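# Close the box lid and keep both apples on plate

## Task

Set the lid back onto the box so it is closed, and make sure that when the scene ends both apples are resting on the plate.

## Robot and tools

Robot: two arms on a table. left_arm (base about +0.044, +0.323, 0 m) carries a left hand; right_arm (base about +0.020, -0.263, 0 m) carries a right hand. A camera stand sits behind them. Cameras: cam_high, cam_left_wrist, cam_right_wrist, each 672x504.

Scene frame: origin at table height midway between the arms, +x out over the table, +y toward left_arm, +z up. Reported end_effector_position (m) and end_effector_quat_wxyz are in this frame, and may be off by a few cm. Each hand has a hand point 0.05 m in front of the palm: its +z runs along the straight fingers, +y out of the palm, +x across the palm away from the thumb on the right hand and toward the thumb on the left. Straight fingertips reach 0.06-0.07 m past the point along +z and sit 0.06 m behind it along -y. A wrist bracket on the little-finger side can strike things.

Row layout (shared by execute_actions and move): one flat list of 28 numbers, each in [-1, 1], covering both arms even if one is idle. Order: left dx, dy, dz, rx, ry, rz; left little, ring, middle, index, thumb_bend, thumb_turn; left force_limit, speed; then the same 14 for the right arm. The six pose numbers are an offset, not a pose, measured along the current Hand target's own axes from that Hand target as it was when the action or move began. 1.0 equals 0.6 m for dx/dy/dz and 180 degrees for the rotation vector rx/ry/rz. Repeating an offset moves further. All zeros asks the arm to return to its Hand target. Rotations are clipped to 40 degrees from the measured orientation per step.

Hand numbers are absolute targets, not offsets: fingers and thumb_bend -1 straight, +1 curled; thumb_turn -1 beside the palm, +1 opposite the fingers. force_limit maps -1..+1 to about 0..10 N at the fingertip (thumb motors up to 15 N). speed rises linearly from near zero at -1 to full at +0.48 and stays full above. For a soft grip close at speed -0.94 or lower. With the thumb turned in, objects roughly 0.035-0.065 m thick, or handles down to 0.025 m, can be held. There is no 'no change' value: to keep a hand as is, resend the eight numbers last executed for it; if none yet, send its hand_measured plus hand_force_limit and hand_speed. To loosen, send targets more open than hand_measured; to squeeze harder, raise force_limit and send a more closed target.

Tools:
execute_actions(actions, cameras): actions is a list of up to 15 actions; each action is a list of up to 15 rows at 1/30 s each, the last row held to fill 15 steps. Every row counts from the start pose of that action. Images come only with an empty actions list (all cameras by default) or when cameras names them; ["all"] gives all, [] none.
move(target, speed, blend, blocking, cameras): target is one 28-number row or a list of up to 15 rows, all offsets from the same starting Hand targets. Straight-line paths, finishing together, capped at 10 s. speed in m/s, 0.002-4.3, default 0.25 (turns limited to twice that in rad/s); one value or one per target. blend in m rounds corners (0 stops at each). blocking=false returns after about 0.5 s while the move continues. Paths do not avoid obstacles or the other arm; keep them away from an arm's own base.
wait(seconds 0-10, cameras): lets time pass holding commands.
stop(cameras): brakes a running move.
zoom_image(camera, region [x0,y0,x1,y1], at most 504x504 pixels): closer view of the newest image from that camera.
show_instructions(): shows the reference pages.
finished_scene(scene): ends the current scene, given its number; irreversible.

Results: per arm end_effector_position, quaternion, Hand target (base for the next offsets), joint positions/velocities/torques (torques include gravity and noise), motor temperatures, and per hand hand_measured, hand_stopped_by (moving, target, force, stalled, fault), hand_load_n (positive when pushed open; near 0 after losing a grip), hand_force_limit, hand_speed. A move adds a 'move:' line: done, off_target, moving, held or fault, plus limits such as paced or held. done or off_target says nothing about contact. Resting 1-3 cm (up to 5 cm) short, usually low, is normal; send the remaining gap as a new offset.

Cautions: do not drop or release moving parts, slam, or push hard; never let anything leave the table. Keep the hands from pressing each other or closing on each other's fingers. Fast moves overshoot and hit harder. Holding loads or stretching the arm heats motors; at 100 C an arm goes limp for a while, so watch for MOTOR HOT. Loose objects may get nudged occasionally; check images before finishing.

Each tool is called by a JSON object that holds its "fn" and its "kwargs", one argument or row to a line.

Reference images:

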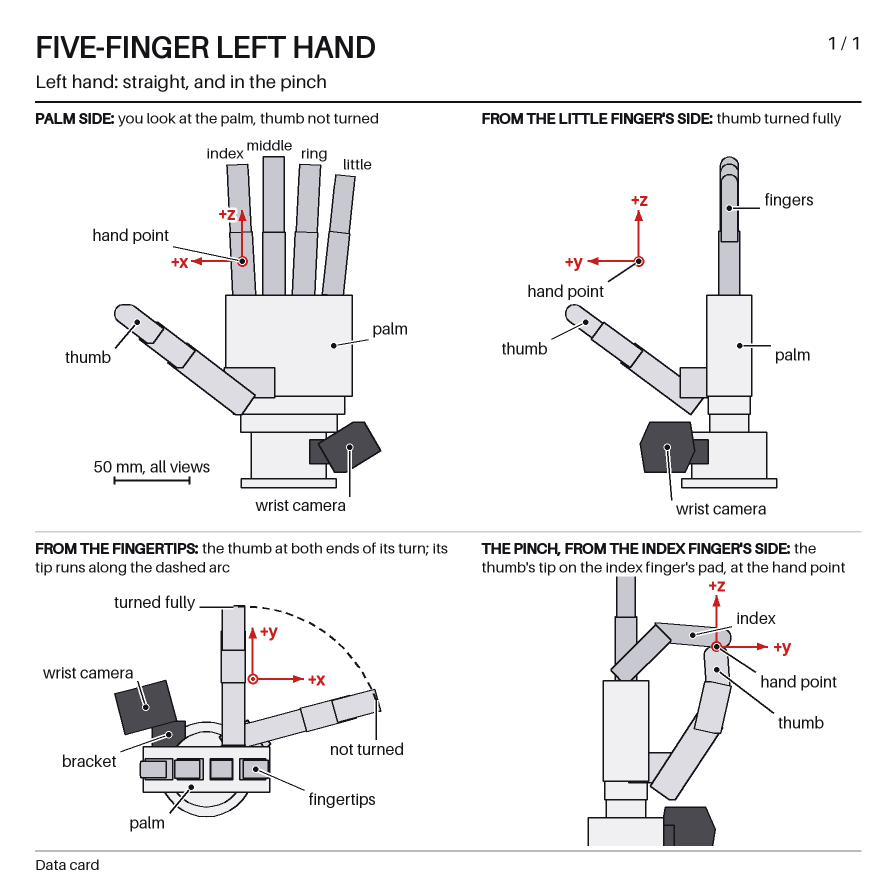

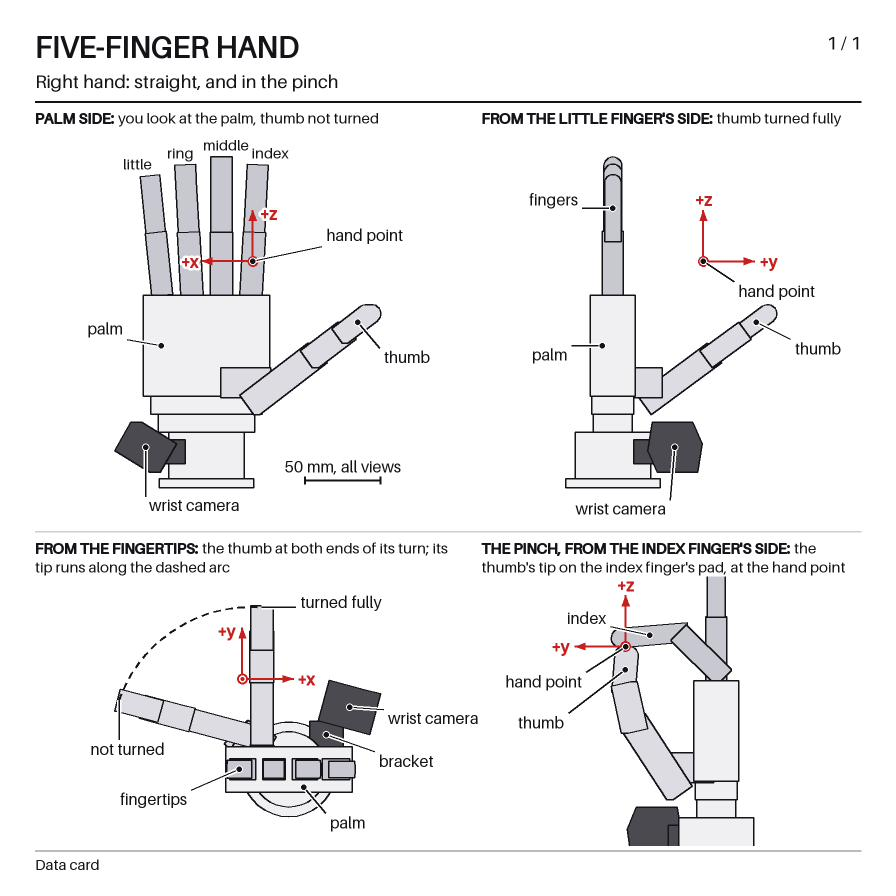

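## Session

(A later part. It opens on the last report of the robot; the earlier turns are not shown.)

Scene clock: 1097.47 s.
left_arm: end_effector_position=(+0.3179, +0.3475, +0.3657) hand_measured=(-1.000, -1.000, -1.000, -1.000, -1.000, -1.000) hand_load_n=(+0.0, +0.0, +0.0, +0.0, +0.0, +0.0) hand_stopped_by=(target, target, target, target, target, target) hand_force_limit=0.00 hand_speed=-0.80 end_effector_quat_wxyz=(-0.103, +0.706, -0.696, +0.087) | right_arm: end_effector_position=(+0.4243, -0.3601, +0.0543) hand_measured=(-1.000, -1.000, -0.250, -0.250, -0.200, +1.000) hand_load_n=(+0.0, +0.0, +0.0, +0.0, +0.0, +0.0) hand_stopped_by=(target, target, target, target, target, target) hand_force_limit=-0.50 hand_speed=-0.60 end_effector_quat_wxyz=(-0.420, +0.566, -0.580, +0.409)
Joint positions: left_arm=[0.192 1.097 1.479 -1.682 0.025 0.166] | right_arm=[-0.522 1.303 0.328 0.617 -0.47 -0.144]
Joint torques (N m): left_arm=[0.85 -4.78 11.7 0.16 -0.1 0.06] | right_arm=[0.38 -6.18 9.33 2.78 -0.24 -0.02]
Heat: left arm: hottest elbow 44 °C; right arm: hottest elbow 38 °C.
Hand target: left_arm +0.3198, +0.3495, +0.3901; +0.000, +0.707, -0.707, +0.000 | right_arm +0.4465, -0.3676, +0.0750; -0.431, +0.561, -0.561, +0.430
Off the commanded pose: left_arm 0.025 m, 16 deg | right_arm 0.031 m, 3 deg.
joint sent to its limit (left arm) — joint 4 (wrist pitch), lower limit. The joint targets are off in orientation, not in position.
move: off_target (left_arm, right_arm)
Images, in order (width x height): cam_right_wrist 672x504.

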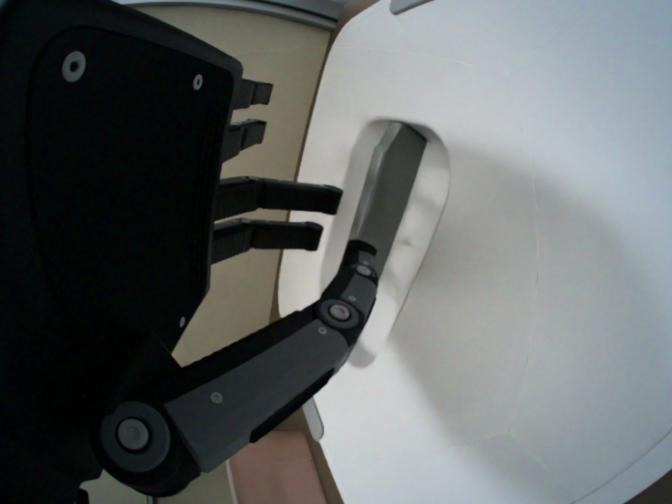

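{"fn": "move", "kwargs": {
  "target": [0,0,0,0,0,0,-1,-1,-1,-1,-1,-1,0,-0.8,-0.0077,0.066,-0.021,0,0,0,-1,-1,-0.25,-0.25,-0.2,1,-0.5,-0.6],
  "speed": 0.05,
  "cameras": ["cam_right_wrist"]
}}

{"fn": "zoom_image", "kwargs": {
  "camera": "cam_right_wrist",
  "region": [240, 100, 500, 380]
}}

Scene clock: 1106.33 s.
left_arm: end_effector_position=(+0.3179, +0.3475, +0.3657) hand_measured=(-1.000, -1.000, -1.000, -1.000, -1.000, -1.000) hand_load_n=(+0.0, +0.0, +0.0, +0.0, +0.0, +0.0) hand_stopped_by=(target, target, target, target, target, target) hand_force_limit=0.00 hand_speed=-0.80 end_effector_quat_wxyz=(-0.103, +0.706, -0.696, +0.087) | right_arm: end_effector_position=(+0.4243, -0.3568, +0.0383) hand_measured=(-1.000, -1.000, -0.250, -0.250, -0.200, +1.000) hand_load_n=(+0.0, +0.0, +0.0, +0.0, +0.0, +0.0) hand_stopped_by=(target, target, target, target, target, target) hand_force_limit=-0.50 hand_speed=-0.60 end_effector_quat_wxyz=(-0.431, +0.566, -0.563, +0.421)
Joint positions: left_arm=[0.192 1.097 1.479 -1.682 0.025 0.166] | right_arm=[-0.524 1.41 0.294 0.8 -0.492 -0.144]
Joint torques (N m): left_arm=[1.14 -4.6 11.69 0.25 -0.1 0.05] | right_arm=[-1.49 -6.42 5.03 2.78 -0.23 -0.1]
Heat: left arm: hottest elbow 44 °C; right arm: hottest elbow 38 °C.
Hand target: left_arm +0.3198, +0.3495, +0.3901; +0.000, +0.707, -0.707, +0.000 | right_arm +0.4241, -0.3629, +0.0401; -0.431, +0.561, -0.561, +0.430
Off the commanded pose: left_arm 0.025 m, 16 deg | right_arm 0.006 m, 1 deg.
joint sent to its limit (left arm) — joint 4 (wrist pitch), lower limit. The joint targets are off in orientation, not in position.
move: off_target (left_arm)
Images, in order (width x height): cam_right_wrist 672x504.

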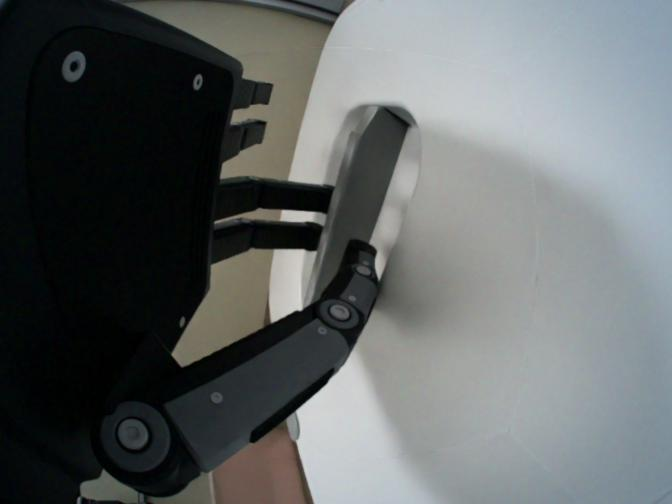

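Scaled by 1.800 from the camera's 672x504 image, which has a finer 960x720 frame.

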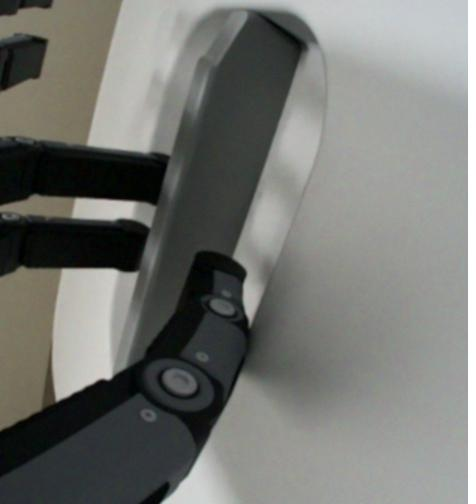

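{"fn": "move", "kwargs": {
  "target": [0,0,0,0,0,0,-1,-1,-1,-1,-1,-1,0,-0.8,0.018,-0.002,0,0,0,0,-1,-1,-0.25,-0.25,-0.2,1,-0.5,-0.6],
  "speed": 0.05
}}

{"fn": "move", "kwargs": {
  "target": [0,0,0,0,0,0,-1,-1,-1,-1,-1,-1,0,-0.8,0,0,0,0,0,0,-1,-1,0.3,0.3,-0.2,1,-0.5,-0.9],
  "speed": 0.03,
  "cameras": ["cam_right_wrist"]
}}

{"fn": "zoom_image", "kwargs": {
  "camera": "cam_right_wrist",
  "region": [240, 100, 500, 380]
}}

Scene clock: 1117.00 s.
left_arm: end_effector_position=(+0.3179, +0.3475, +0.3657) hand_measured=(-1.000, -1.000, -1.000, -1.000, -1.000, -1.000) hand_load_n=(+0.0, +0.0, +0.0, +0.0, +0.0, +0.0) hand_stopped_by=(target, target, target, target, target, target) hand_force_limit=0.00 hand_speed=-0.80 end_effector_quat_wxyz=(-0.103, +0.706, -0.696, +0.087) | right_arm: end_effector_position=(+0.4204, -0.3641, +0.0390) hand_measured=(-1.000, -1.000, -0.250, -0.250, -0.200, +1.000) hand_load_n=(+0.0, +0.0, +0.0, +0.0, -1.0, +0.0) hand_stopped_by=(target, target, target, target, target, target) hand_force_limit=-0.50 hand_speed=-0.60 end_effector_quat_wxyz=(-0.434, +0.563, -0.564, +0.420)
Joint positions: left_arm=[0.192 1.097 1.479 -1.682 0.025 0.166] | right_arm=[-0.558 1.411 0.294 0.8 -0.525 -0.145]
Joint torques (N m): left_arm=[0.79 -4.72 11.69 0.27 -0.11 0.05] | right_arm=[-1.55 -6.01 6.06 2.24 -0.22 -0.18]
Heat: left arm: hottest elbow 44 °C; right arm: hottest elbow 37 °C.
Hand target: left_arm +0.3198, +0.3495, +0.3901; +0.000, +0.707, -0.707, +0.000 | right_arm +0.4244, -0.3736, +0.0412; -0.431, +0.561, -0.561, +0.430
Off the commanded pose: left_arm 0.025 m, 16 deg | right_arm 0.011 m, 1 deg.
joint sent to its limit (left arm) — joint 4 (wrist pitch), lower limit. The joint targets are off in orientation, not in position.
move: off_target (left_arm, right_arm)

Scene clock: 1118.63 s.
left_arm: end_effector_position=(+0.3179, +0.3475, +0.3657) hand_measured=(-1.000, -1.000, -1.000, -1.000, -1.000, -1.000) hand_load_n=(+0.0, +0.0, +0.0, +0.0, +0.0, +0.0) hand_stopped_by=(target, target, target, target, target, target) hand_force_limit=0.00 hand_speed=-0.80 end_effector_quat_wxyz=(-0.103, +0.706, -0.696, +0.087) | right_arm: end_effector_position=(+0.4202, -0.3642, +0.0382) hand_measured=(-1.000, -1.000, +0.112, +0.130, -0.200, +1.000) hand_load_n=(+0.0, +0.0, +3.0, +3.0, +1.0, +0.0) hand_stopped_by=(target, target, force, force, target, target) hand_force_limit=-0.50 hand_speed=-0.90 end_effector_quat_wxyz=(-0.434, +0.564, -0.564, +0.420)
Joint positions: left_arm=[0.192 1.097 1.479 -1.682 0.025 0.166] | right_arm=[-0.558 1.413 0.294 0.8 -0.525 -0.148]
Joint torques (N m): left_arm=[1.03 -4.66 11.74 0.23 -0.1 0.06] | right_arm=[-1.55 -6.12 6.05 2.24 -0.21 -0.16]
Heat: left arm: hottest elbow 44 °C; right arm: hottest elbow 37 °C.
Hand target: left_arm +0.3198, +0.3495, +0.3901; +0.000, +0.707, -0.707, +0.000 | right_arm +0.4244, -0.3737, +0.0412; -0.431, +0.561, -0.561, +0.430
Off the commanded pose: left_arm 0.025 m, 16 deg | right_arm 0.011 m, 1 deg.
joint sent to its limit (left arm) — joint 4 (wrist pitch), lower limit. The joint targets are off in orientation, not in position.
move: off_target (left_arm, right_arm)
Images, in order (width x height): cam_right_wrist 672x504.

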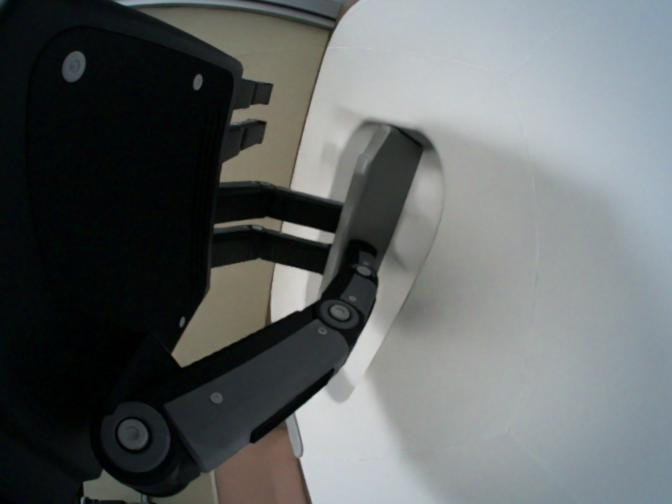

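Scaled by 1.800 from the camera's 672x504 image, which has a finer 960x720 frame.

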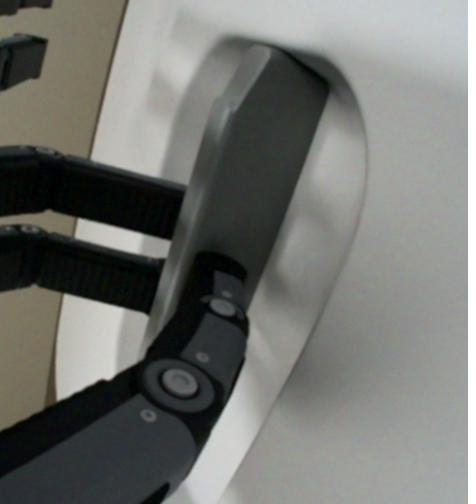

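{"fn": "move", "kwargs": {
  "target": [0,0,0,0,0,0,-1,-1,-1,-1,-1,-1,0,-0.8,0,0,0,0,0,0,-1,-1,0.45,0.45,-0.2,1,0.3,-0.94],
  "speed": 0.03
}}

{"fn": "move", "kwargs": {
  "target": [0,0,0,0,0,0,-1,-1,-1,-1,-1,-1,0,-0.8,0,-0.1375,-0.0023,0,0,0,-1,-1,0.45,0.45,-0.2,1,0.3,-0.94],
  "speed": 0.05,
  "cameras": ["cam_left_wrist","cam_right_wrist"]
}}

{"fn": "zoom_image", "kwargs": {
  "camera": "cam_left_wrist",
  "region": [250, 220, 470, 450]
}}

Scene clock: 1125.13 s.
left_arm: end_effector_position=(+0.3179, +0.3475, +0.3657) hand_measured=(-1.000, -1.000, -1.000, -1.000, -1.000, -1.000) hand_load_n=(+0.0, +0.0, +0.0, +0.0, +0.0, -0.5) hand_stopped_by=(target, target, target, target, target, target) hand_force_limit=0.00 hand_speed=-0.80 end_effector_quat_wxyz=(-0.103, +0.706, -0.696, +0.087) | right_arm: end_effector_position=(+0.4202, -0.3642, +0.0382) hand_measured=(-1.000, -1.000, +0.120, +0.144, -0.200, +1.000) hand_load_n=(+0.0, -0.5, +6.0, +8.5, +2.0, +0.0) hand_stopped_by=(target, target, force, force, target, target) hand_force_limit=0.30 hand_speed=-0.94 end_effector_quat_wxyz=(-0.434, +0.564, -0.564, +0.420)
Joint positions: left_arm=[0.192 1.097 1.479 -1.682 0.025 0.166] | right_arm=[-0.558 1.413 0.294 0.8 -0.525 -0.148]
Joint torques (N m): left_arm=[1.2 -4.54 11.7 0.21 -0.11 0.06] | right_arm=[-1.55 -6.18 6.04 2.22 -0.21 -0.16]
Heat: left arm: hottest elbow 44 °C; right arm: hottest elbow 36 °C.
Hand target: left_arm +0.3198, +0.3495, +0.3901; +0.000, +0.707, -0.707, +0.000 | right_arm +0.4244, -0.3736, +0.0412; -0.431, +0.561, -0.561, +0.430
Off the commanded pose: left_arm 0.025 m, 16 deg | right_arm 0.011 m, 1 deg.
joint sent to its limit (left arm) — joint 4 (wrist pitch), lower limit. The joint targets are off in orientation, not in position.
move: off_target (left_arm, right_arm)

Scene clock: 1127.27 s.
left_arm: end_effector_position=(+0.3179, +0.3475, +0.3657) hand_measured=(-1.000, -1.000, -1.000, -1.000, -1.000, -1.000) hand_load_n=(+0.0, +0.0, +0.0, +0.0, +0.0, +0.0) hand_stopped_by=(target, target, target, target, target, target) hand_force_limit=0.00 hand_speed=-0.80 end_effector_quat_wxyz=(-0.103, +0.706, -0.696, +0.087) | right_arm: end_effector_position=(+0.4177, -0.3658, +0.0849) hand_measured=(-1.000, -1.000, +0.120, +0.144, -0.202, +1.000) hand_load_n=(-0.5, +0.0, +6.5, +6.0, +4.5, -0.5) hand_stopped_by=(target, target, force, force, target, target) hand_force_limit=0.30 hand_speed=-0.94 end_effector_quat_wxyz=(-0.418, +0.565, -0.586, +0.404)
Joint positions: left_arm=[0.192 1.097 1.479 -1.682 0.025 0.166] | right_arm=[-0.552 1.164 0.363 0.425 -0.495 -0.15]
Joint torques (N m): left_arm=[0.85 -4.6 11.73 0.21 -0.09 0.06] | right_arm=[0.97 -7.06 11.89 1.68 -0.16 -0.02]
Heat: left arm: hottest elbow 44 °C; right arm: hottest elbow 36 °C.
Hand target: left_arm +0.3198, +0.3495, +0.3901; +0.000, +0.707, -0.707, +0.000 | right_arm +0.4443, -0.3736, +0.1211; -0.431, +0.561, -0.561, +0.430
Off the commanded pose: left_arm 0.025 m, 16 deg | right_arm 0.046 m, 4 deg.
joint sent to its limit (left arm) — joint 4 (wrist pitch), lower limit. The joint targets are off in orientation, not in position.
move: off_target (left_arm, right_arm)
Images, in order (width x height): cam_left_wrist 672x504, cam_right_wrist 672x504.

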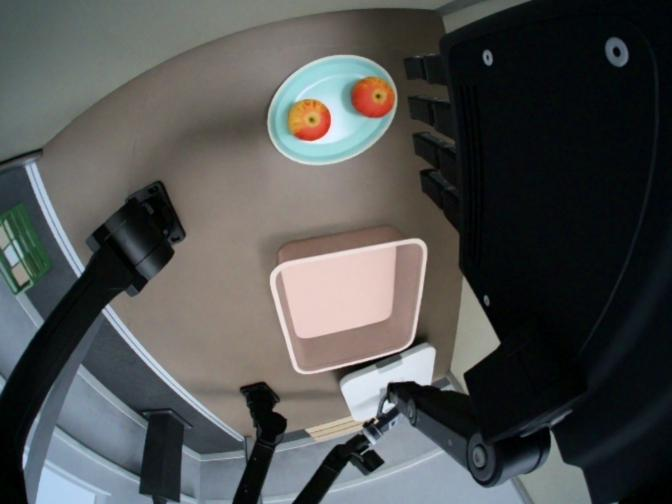

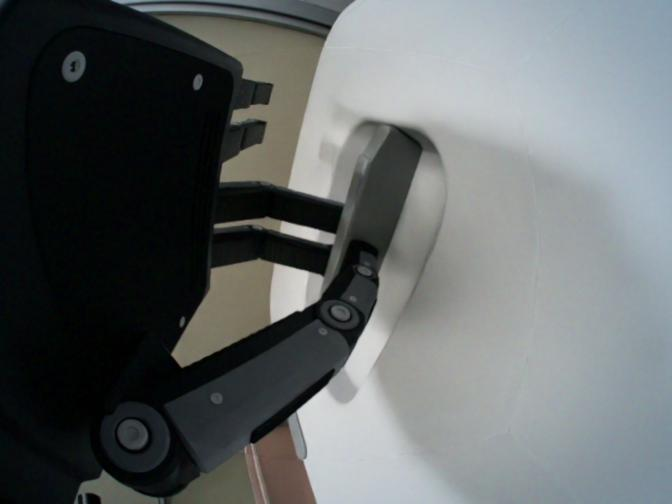

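Scaled by 2.191 from the camera's 672x504 image, which has a finer 960x720 frame.

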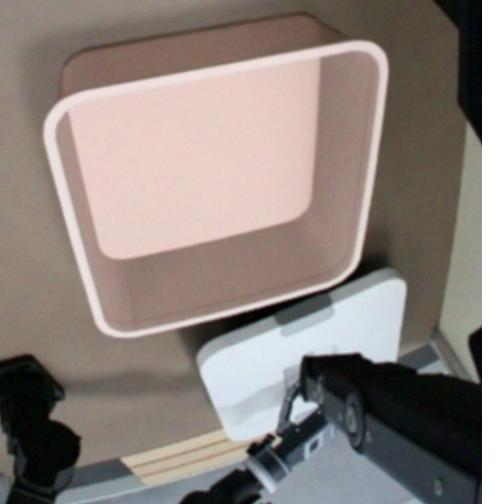

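{"fn": "move", "kwargs": {
  "target": [0,0,0,0,0,0,-1,-1,-1,-1,-1,-1,0,-0.8,0,-0.1851,-0.0496,0,0,0,-1,-1,0.45,0.45,-0.2,1,0.3,-0.94],
  "speed": 0.1,
  "cameras": ["cam_left_wrist","cam_right_wrist"]
}}

{"fn": "zoom_image", "kwargs": {
  "camera": "cam_left_wrist",
  "region": [250, 220, 470, 450]
}}

Scene clock: 1176.23 s.
left_arm: end_effector_position=(+0.3179, +0.3475, +0.3657) hand_measured=(-1.000, -1.000, -1.000, -1.000, -1.000, -1.000) hand_load_n=(+0.0, +0.0, +0.0, +0.0, +0.0, +0.0) hand_stopped_by=(target, target, target, target, target, target) hand_force_limit=0.00 hand_speed=-0.80 end_effector_quat_wxyz=(-0.103, +0.706, -0.696, +0.087) | right_arm: end_effector_position=(+0.4239, -0.3694, +0.1886) hand_measured=(-1.000, -1.000, +0.120, +0.144, -0.202, +1.000) hand_load_n=(+0.0, +0.0, +6.5, +6.0, +4.5, -0.5) hand_stopped_by=(target, target, force, force, target, target) hand_force_limit=0.30 hand_speed=-0.94 end_effector_quat_wxyz=(-0.417, +0.565, -0.588, +0.401)
Joint positions: left_arm=[0.192 1.097 1.479 -1.682 0.025 0.166] | right_arm=[-0.552 0.94 0.564 -0.008 -0.495 -0.15]
Joint torques (N m): left_arm=[1.08 -4.6 11.7 0.18 -0.09 0.06] | right_arm=[0.91 -5.83 14.57 1.66 -0.19 -0.03]
Motor temperatures (°C): left_arm=[26 28 45 25 25 24] | right_arm=[28 27 45 29 24 27]
Heat: left arm: hottest elbow 45 °C; right arm: hottest elbow 45 °C.
Hand target: left_arm +0.3198, +0.3495, +0.3901; +0.000, +0.707, -0.707, +0.000 | right_arm +0.4444, -0.3737, +0.2360; -0.431, +0.561, -0.561, +0.430
Off the commanded pose: left_arm 0.025 m, 16 deg | right_arm 0.052 m, 5 deg.
joint sent to its limit (left arm) — joint 4 (wrist pitch), lower limit. The joint targets are off in orientation, not in position.
move: off_target (left_arm, right_arm)
Images, in order (width x height): cam_left_wrist 672x504, cam_right_wrist 672x504.

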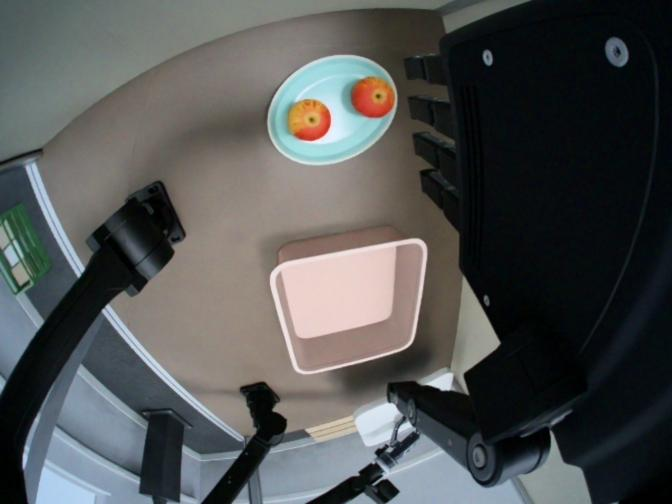

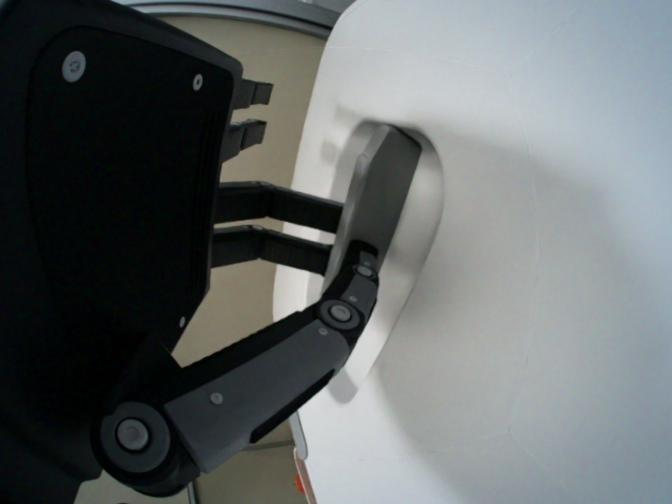

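Scaled by 2.191 from the camera's 672x504 image, which has a finer 960x720 frame.

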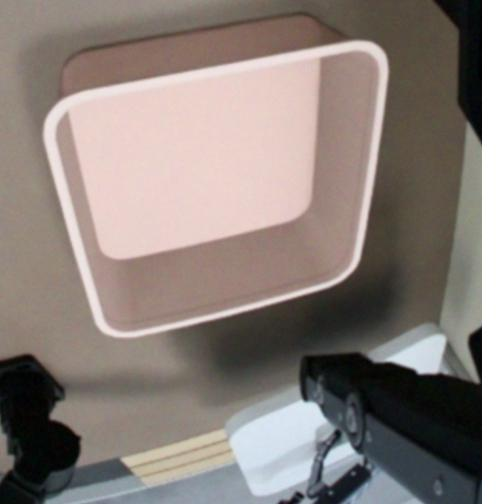

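{"fn": "move", "kwargs": {
  "target": [0,0,0,0,0,0,-1,-1,-1,-1,-1,-1,0,-0.8,-0.4533,0.0237,-0.1052,0,0.0471,0.0126,-1,-1,0.45,0.45,-0.2,1,0.3,-0.94],
  "speed": 0.12,
  "cameras": ["all"]
}}

Scene clock: 1187.50 s.
left_arm: end_effector_position=(+0.3179, +0.3475, +0.3657) hand_measured=(-1.000, -1.000, -1.000, -1.000, -1.000, -1.000) hand_load_n=(+0.0, +0.0, +0.0, +0.0, +0.0, +0.0) hand_stopped_by=(target, target, target, target, target, target) hand_force_limit=0.00 hand_speed=-0.80 end_effector_quat_wxyz=(-0.103, +0.706, -0.696, +0.087) | right_arm: end_effector_position=(+0.3662, -0.1154, +0.1946) hand_measured=(-1.000, -1.000, +0.120, +0.144, -0.202, +1.000) hand_load_n=(+0.0, -0.5, +6.0, +6.0, +4.0, -0.5) hand_stopped_by=(target, target, force, force, target, target) hand_force_limit=0.30 hand_speed=-0.94 end_effector_quat_wxyz=(+0.363, -0.543, +0.599, -0.463)
Joint positions: left_arm=[0.192 1.097 1.479 -1.682 0.025 0.166] | right_arm=[0.675 0.768 0.515 -0.213 0.815 0.279]
Joint torques (N m): left_arm=[0.97 -4.48 11.73 0.24 -0.1 0.06] | right_arm=[0.32 -2.78 14.53 1.47 0.55 0.03]
Heat: left arm: hottest elbow 45 °C; right arm: hottest elbow 46 °C.
Hand target: left_arm +0.3198, +0.3495, +0.3901; +0.000, +0.707, -0.707, +0.000 | right_arm +0.3796, -0.1018, +0.2388; +0.396, -0.517, +0.602, -0.462
Off the commanded pose: left_arm 0.025 m, 16 deg | right_arm 0.048 m, 5 deg.
joint sent to its limit (left arm) — joint 4 (wrist pitch), lower limit. The joint targets are off in orientation, not in position.
move: off_target (left_arm, right_arm)

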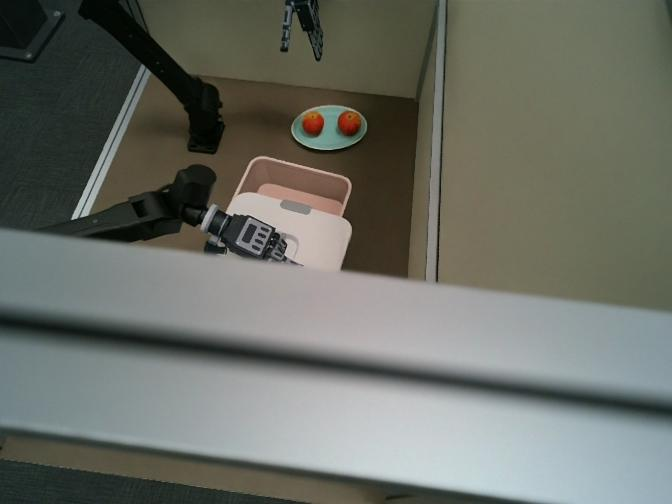

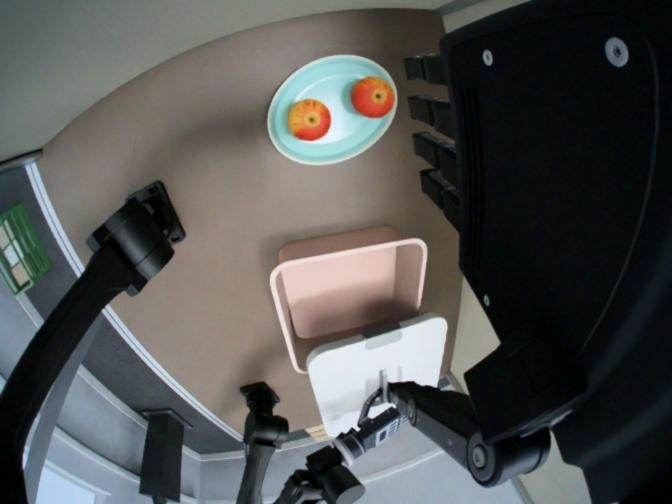

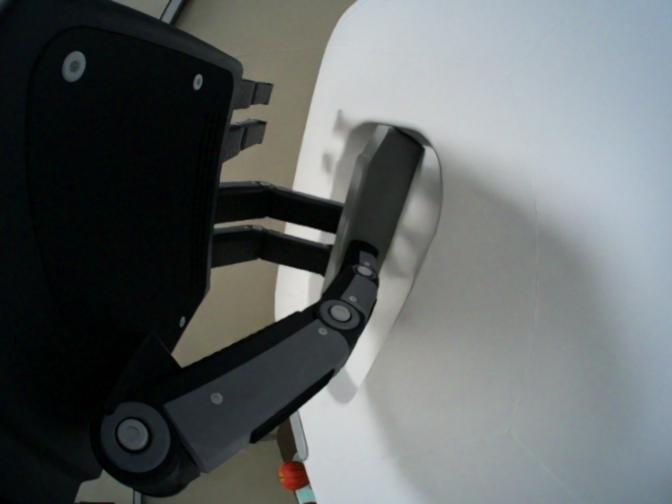

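{"fn": "move", "kwargs": {
  "target": [0,0,0,0,0,0,-1,-1,-1,-1,-1,-1,0,-0.8,-0.2598,0.034,-0.0958,0,0.0225,0.006,-1,-1,0.45,0.45,-0.2,1,0.3,-0.94],
  "speed": 0.12,
  "cameras": ["all"]
}}

{"fn": "zoom_image", "kwargs": {
  "camera": "cam_high",
  "region": [180, 120, 400, 280]
}}

{"fn": "zoom_image", "kwargs": {
  "camera": "cam_left_wrist",
  "region": [230, 200, 470, 450]
}}

Scene clock: 1201.90 s.
left_arm: end_effector_position=(+0.3179, +0.3475, +0.3657) hand_measured=(-1.000, -1.000, -1.000, -1.000, -1.000, -1.000) hand_load_n=(+0.0, -0.5, +0.0, +0.0, +0.0, -0.5) hand_stopped_by=(target, target, target, target, target, target) hand_force_limit=0.00 hand_speed=-0.80 end_effector_quat_wxyz=(-0.103, +0.706, -0.696, +0.087) | right_arm: end_effector_position=(+0.3350, +0.0392, +0.1962) hand_measured=(-1.000, -1.000, +0.120, +0.144, -0.202, +1.000) hand_load_n=(+0.0, +0.0, +6.0, +6.0, +4.5, +0.0) hand_stopped_by=(target, target, force, force, target, target) hand_force_limit=0.30 hand_speed=-0.94 end_effector_quat_wxyz=(+0.349, -0.518, +0.609, -0.488)
Joint positions: left_arm=[0.192 1.097 1.479 -1.682 0.025 0.166] | right_arm=[1.121 1.216 0.853 -0.661 1.237 0.913]
Joint velocities: left_arm=[within noise] | right_arm=[-0.044 -0.005 -0.007 0.002 -0.022 0.066]
Joint torques (N m): left_arm=[0.79 -4.78 11.67 0.24 -0.11 0.07] | right_arm=[0.44 -8.64 13.76 0.66 1.21 0.03]
Motor temperatures (°C): left_arm=[26 28 45 25 25 24] | right_arm=[28 27 51 29 24 27]
Heat: left arm: hottest elbow 45 °C; right arm: hottest elbow 51 °C.
Hand target: left_arm +0.3198, +0.3495, +0.3901; +0.000, +0.707, -0.707, +0.000 | right_arm +0.3433, +0.0616, +0.2342; +0.379, -0.494, +0.621, -0.476
Off the commanded pose: left_arm 0.025 m, 16 deg | right_arm 0.045 m, 5 deg.
joint sent to its limit (left arm) — joint 4 (wrist pitch), lower limit. The joint targets are off in orientation, not in position.
move: off_target (left_arm, right_arm)

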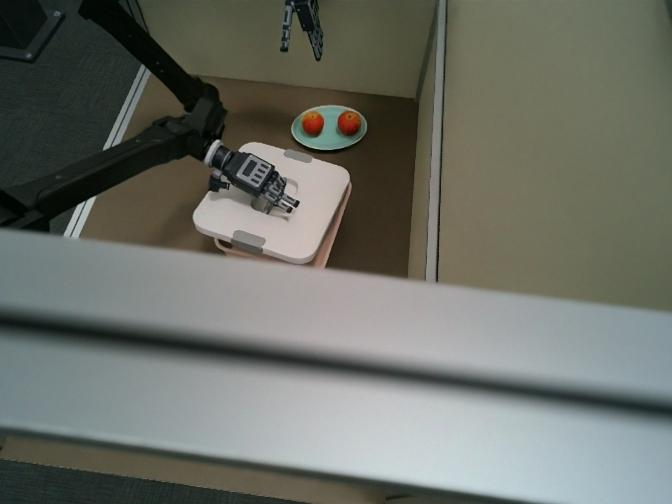

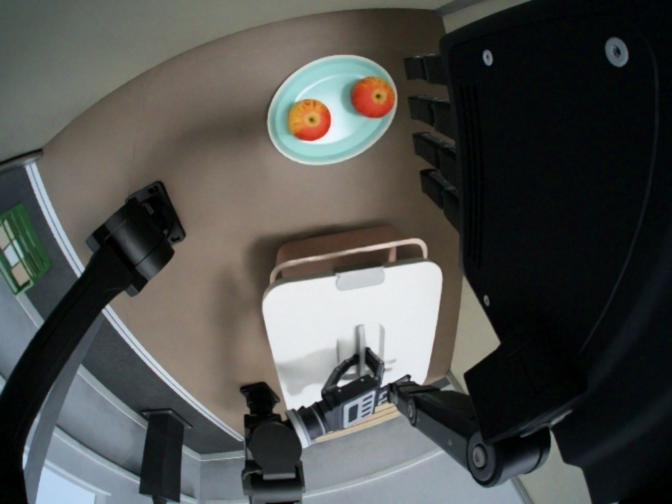

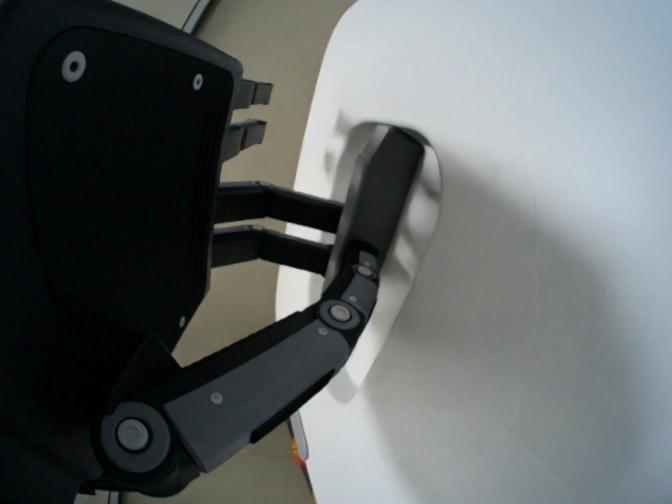

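Scaled by 2.291 from the camera's 672x504 image, which has a finer 960x720 frame.

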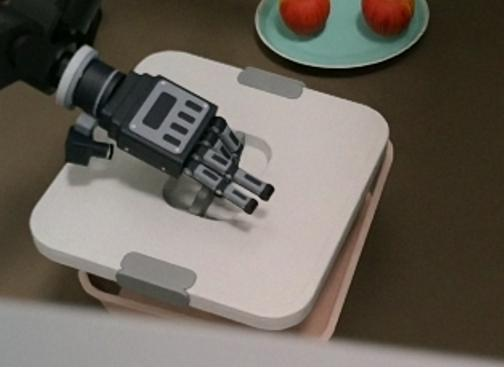

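Scaled by 2.016 from the camera's 672x504 image, which has a finer 960x720 frame.

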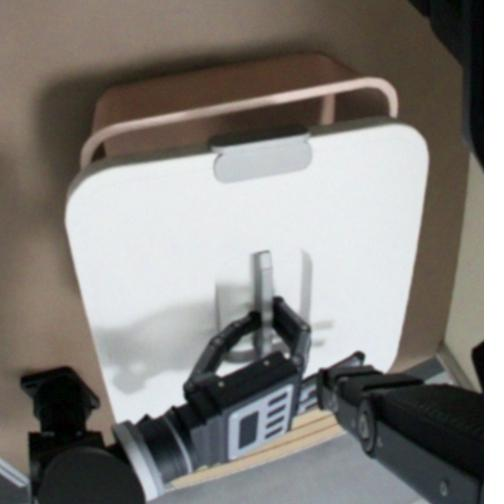

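{"fn": "move", "kwargs": {
  "target": [0,0,0,0,0,0,-1,-1,-1,-1,-1,-1,0,-0.8,-0.0243,0.044,0.029,0,-0.0215,-0.0058,-1,-1,0.45,0.45,-0.2,1,0.3,-0.94],
  "speed": 0.05,
  "cameras": ["all"]
}}

{"fn": "zoom_image", "kwargs": {
  "camera": "cam_high",
  "region": [180, 120, 400, 280]
}}

{"fn": "zoom_image", "kwargs": {
  "camera": "cam_left_wrist",
  "region": [230, 200, 470, 450]
}}

Scene clock: 1248.20 s.
left_arm: end_effector_position=(+0.3179, +0.3475, +0.3657) hand_measured=(-1.000, -1.000, -1.000, -1.000, -1.000, -1.000) hand_load_n=(+0.0, +0.0, +0.0, +0.0, +0.0, +0.0) hand_stopped_by=(target, target, target, target, target, target) hand_force_limit=0.00 hand_speed=-0.80 end_effector_quat_wxyz=(-0.103, +0.706, -0.696, +0.087) | right_arm: end_effector_position=(+0.3485, +0.0724, +0.1942) hand_measured=(-1.000, -1.000, +0.120, +0.144, -0.202, +1.000) hand_load_n=(+0.0, -0.5, +6.0, +5.5, +4.5, -0.5) hand_stopped_by=(target, target, force, force, target, target) hand_force_limit=0.30 hand_speed=-0.94 end_effector_quat_wxyz=(+0.384, -0.531, +0.596, -0.465)
Joint positions: left_arm=[0.192 1.097 1.479 -1.682 0.025 0.166] | right_arm=[1.109 1.245 0.835 -0.381 1.177 0.714]
Joint torques (N m): left_arm=[1.08 -4.6 11.67 0.2 -0.1 0.06] | right_arm=[-1.49 -9.05 8.92 2.24 0.81 -0.13]
Motor temperatures (°C): left_arm=[26 28 45 25 25 24] | right_arm=[28 28 56 28 26 27]
Heat: left arm: hottest elbow 45 °C; right arm: hottest elbow 56 °C.
Hand target: left_arm +0.3198, +0.3495, +0.3901; +0.000, +0.707, -0.707, +0.000 | right_arm +0.3563, +0.0735, +0.2041; +0.396, -0.516, +0.603, -0.463
Off the commanded pose: left_arm 0.025 m, 16 deg | right_arm 0.013 m, 2 deg.
joint sent to its limit (left arm) — joint 4 (wrist pitch), lower limit. The joint targets are off in orientation, not in position.
move: off_target (left_arm, right_arm)

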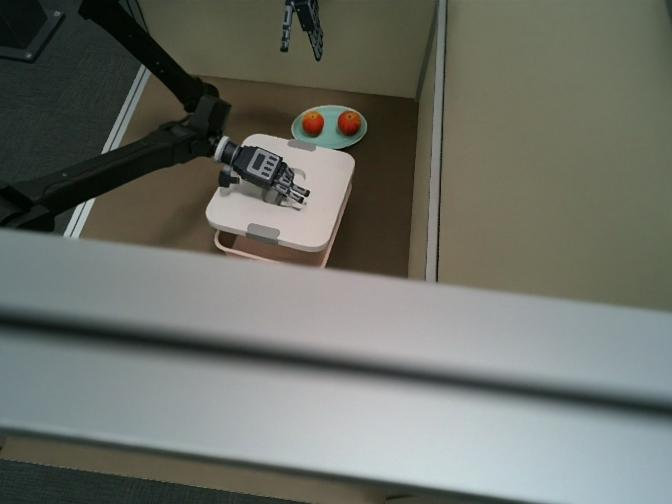

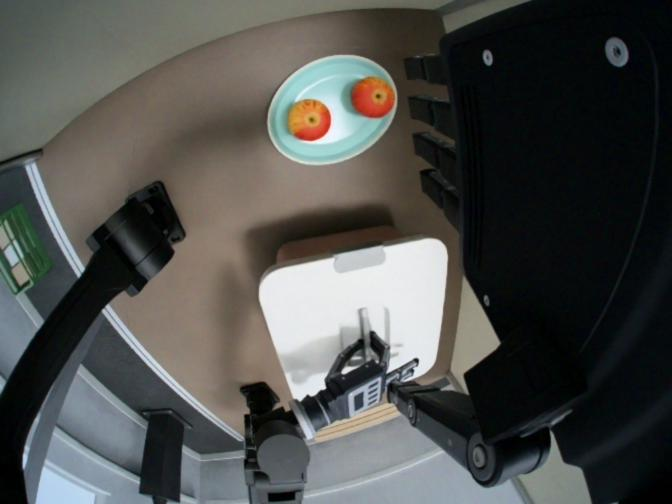

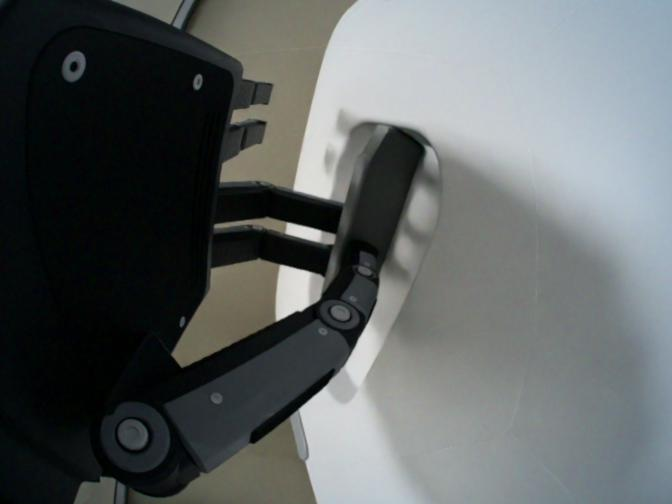

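Scaled by 2.291 from the camera's 672x504 image, which has a finer 960x720 frame.

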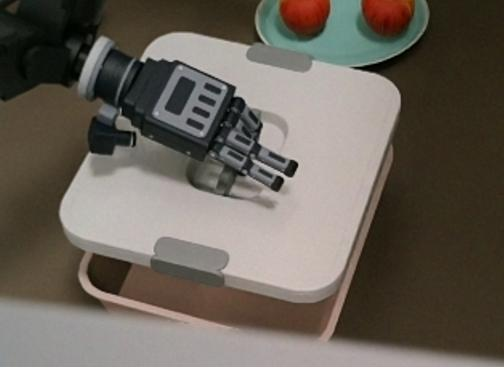

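Scaled by 2.016 from the camera's 672x504 image, which has a finer 960x720 frame.

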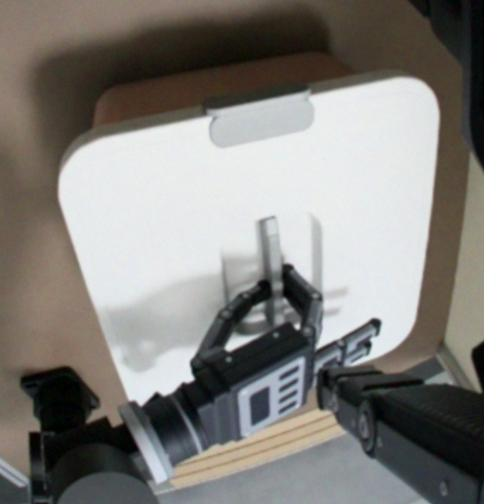

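{"fn": "move", "kwargs": {
  "target": [0,0,0,0,0,0,-1,-1,-1,-1,-1,-1,0,-0.8,0.033,0.0373,0.0153,0,0,0,-1,-1,0.45,0.45,-0.2,1,0.3,-0.94],
  "speed": 0.05,
  "cameras": ["cam_high","cam_left_wrist"]
}}

{"fn": "zoom_image", "kwargs": {
  "camera": "cam_high",
  "region": [180, 120, 400, 280]
}}

{"fn": "zoom_image", "kwargs": {
  "camera": "cam_left_wrist",
  "region": [230, 200, 470, 450]
}}

Scene clock: 1285.20 s.
left_arm: end_effector_position=(+0.3179, +0.3475, +0.3657) hand_measured=(-1.000, -1.000, -1.000, -1.000, -1.000, -1.000) hand_load_n=(+0.0, +0.0, +0.0, +0.0, +0.0, +0.0) hand_stopped_by=(target, target, target, target, target, target) hand_force_limit=0.00 hand_speed=-0.80 end_effector_quat_wxyz=(-0.103, +0.706, -0.696, +0.087) | right_arm: end_effector_position=(+0.3487, +0.0524, +0.1617) hand_measured=(-1.000, -1.000, +0.120, +0.144, -0.202, +1.000) hand_load_n=(+0.0, +0.0, +6.0, +5.5, +4.5, -0.5) hand_stopped_by=(target, target, force, force, target, target) hand_force_limit=0.30 hand_speed=-0.94 end_effector_quat_wxyz=(+0.376, -0.536, +0.593, -0.467)
Joint positions: left_arm=[0.192 1.097 1.479 -1.682 0.025 0.166] | right_arm=[1.085 1.242 0.741 -0.272 1.159 0.673]
Joint torques (N m): left_arm=[0.85 -4.54 11.69 0.23 -0.1 0.05] | right_arm=[-1.44 -10.34 8.68 2.35 0.78 -0.11]
Motor temperatures (°C): left_arm=[26 28 46 25 25 24] | right_arm=[28 28 51 29 25 27]
Heat: left arm: hottest elbow 46 °C; right arm: hottest elbow 51 °C.
Hand target: left_arm +0.3198, +0.3495, +0.3901; +0.000, +0.707, -0.707, +0.000 | right_arm +0.3563, +0.0534, +0.1801; +0.396, -0.515, +0.603, -0.463
Off the commanded pose: left_arm 0.025 m, 16 deg | right_arm 0.020 m, 3 deg.
joint sent to its limit (left arm) — joint 4 (wrist pitch), lower limit. The joint targets are off in orientation, not in position.
move: off_target (left_arm, right_arm)
Images, in order (width x height): cam_high 672x504, cam_left_wrist 672x504.

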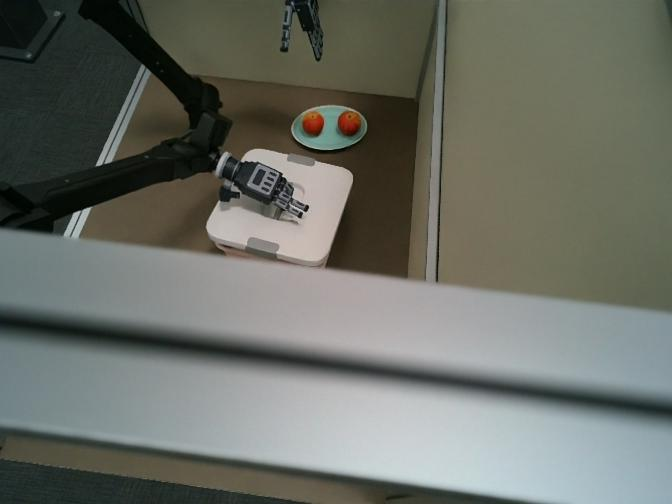

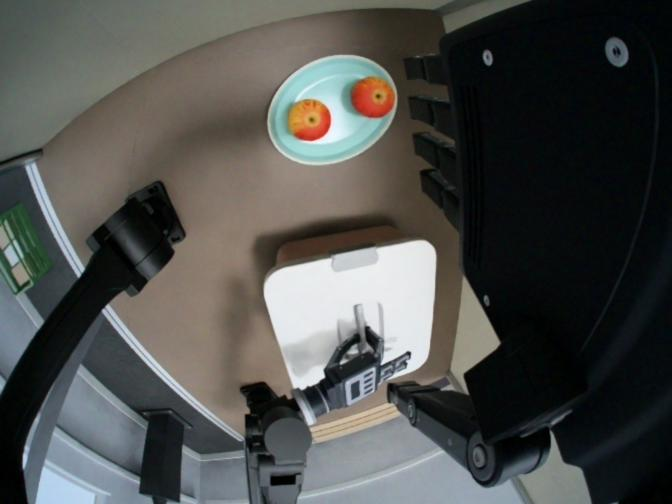

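Scaled by 2.291 from the camera's 672x504 image, which has a finer 960x720 frame.

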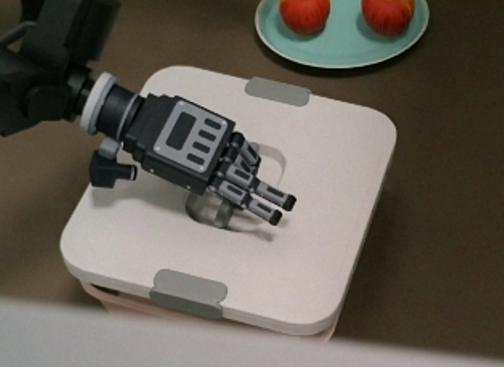

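Scaled by 2.016 from the camera's 672x504 image, which has a finer 960x720 frame.

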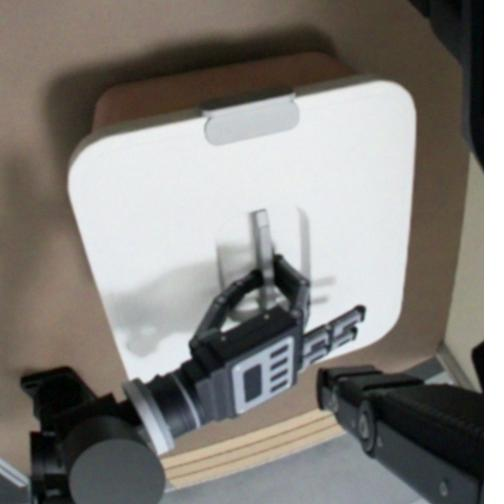

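{"fn": "zoom_image", "kwargs": {
  "camera": "cam_high",
  "region": [195, 200, 345, 275]
}}

{"fn": "zoom_image", "kwargs": {
  "camera": "cam_high",
  "region": [195, 135, 375, 225]
}}

Scaled by 3.360 from the camera's 672x504 image, which has a finer 960x720 frame.

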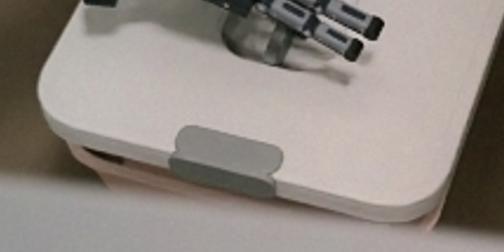

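Scaled by 2.800 from the camera's 672x504 image, which has a finer 960x720 frame.

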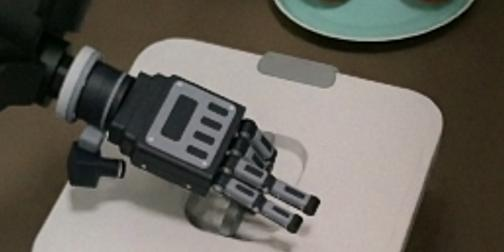

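{"fn": "move", "kwargs": {
  "target": [0,0,0,0,0,0,-1,-1,-1,-1,-1,-1,0,-0.8,0.0062,0.0205,0.0205,0,0.0134,0.0036,-1,-1,0.45,0.45,-0.2,1,0.3,-0.94],
  "speed": 0.04,
  "cameras": ["cam_high","cam_left_wrist"]
}}

{"fn": "zoom_image", "kwargs": {
  "camera": "cam_high",
  "region": [195, 200, 345, 275]
}}

{"fn": "zoom_image", "kwargs": {
  "camera": "cam_left_wrist",
  "region": [230, 200, 470, 450]
}}

Scene clock: 1332.50 s.
left_arm: end_effector_position=(+0.3179, +0.3475, +0.3657) hand_measured=(-1.000, -1.000, -1.000, -1.000, -1.000, -1.000) hand_load_n=(+0.0, +0.0, +0.0, +0.0, +0.0, +0.0) hand_stopped_by=(target, target, target, target, target, target) hand_force_limit=0.00 hand_speed=-0.80 end_effector_quat_wxyz=(-0.103, +0.706, -0.696, +0.087) | right_arm: end_effector_position=(+0.3559, +0.0478, +0.1559) hand_measured=(-1.000, -1.000, +0.120, +0.144, -0.202, +1.000) hand_load_n=(+0.0, +0.0, +5.5, +5.5, +5.0, -0.5) hand_stopped_by=(target, target, force, force, target, target) hand_force_limit=0.30 hand_speed=-0.94 end_effector_quat_wxyz=(+0.372, -0.523, +0.603, -0.473)
Joint positions: left_arm=[0.192 1.097 1.479 -1.682 0.025 0.166] | right_arm=[1.069 1.264 0.741 -0.267 1.174 0.702]
Joint torques (N m): left_arm=[1.03 -4.54 11.67 0.23 -0.1 0.05] | right_arm=[-1.49 -8.64 8.4 2.18 0.99 0.03]
Heat: left arm: hottest elbow 46 °C; right arm: hottest elbow 48 °C.
Hand target: left_arm +0.3198, +0.3495, +0.3901; +0.000, +0.707, -0.707, +0.000 | right_arm +0.3642, +0.0485, +0.1651; +0.385, -0.502, +0.614, -0.471
Off the commanded pose: left_arm 0.025 m, 16 deg | right_arm 0.012 m, 3 deg.
joint sent to its limit (left arm) — joint 4 (wrist pitch), lower limit. The joint targets are off in orientation, not in position.
move: off_target (left_arm, right_arm)
Images, in order (width x height): cam_high 672x504, cam_left_wrist 672x504.

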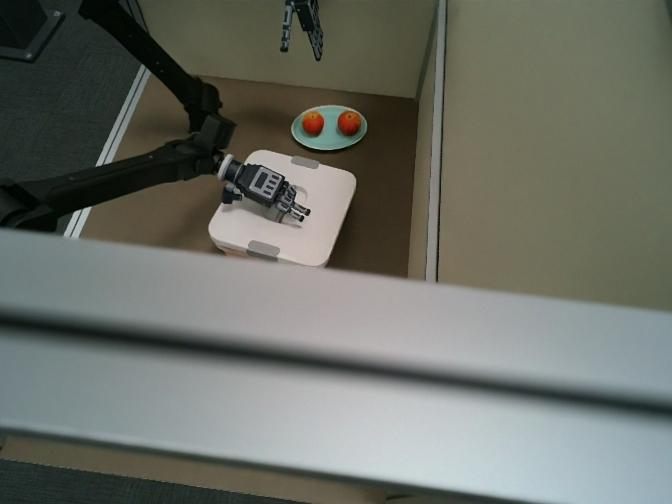

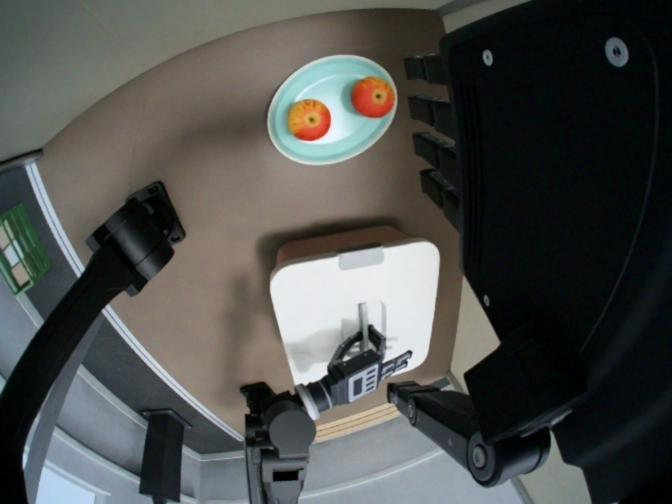

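Scaled by 3.360 from the camera's 672x504 image, which has a finer 960x720 frame.

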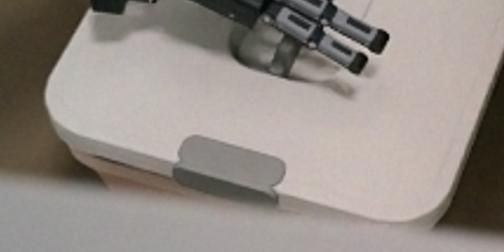

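Scaled by 2.016 from the camera's 672x504 image, which has a finer 960x720 frame.

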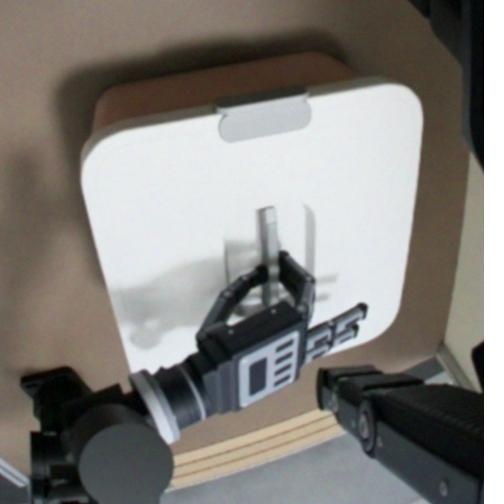

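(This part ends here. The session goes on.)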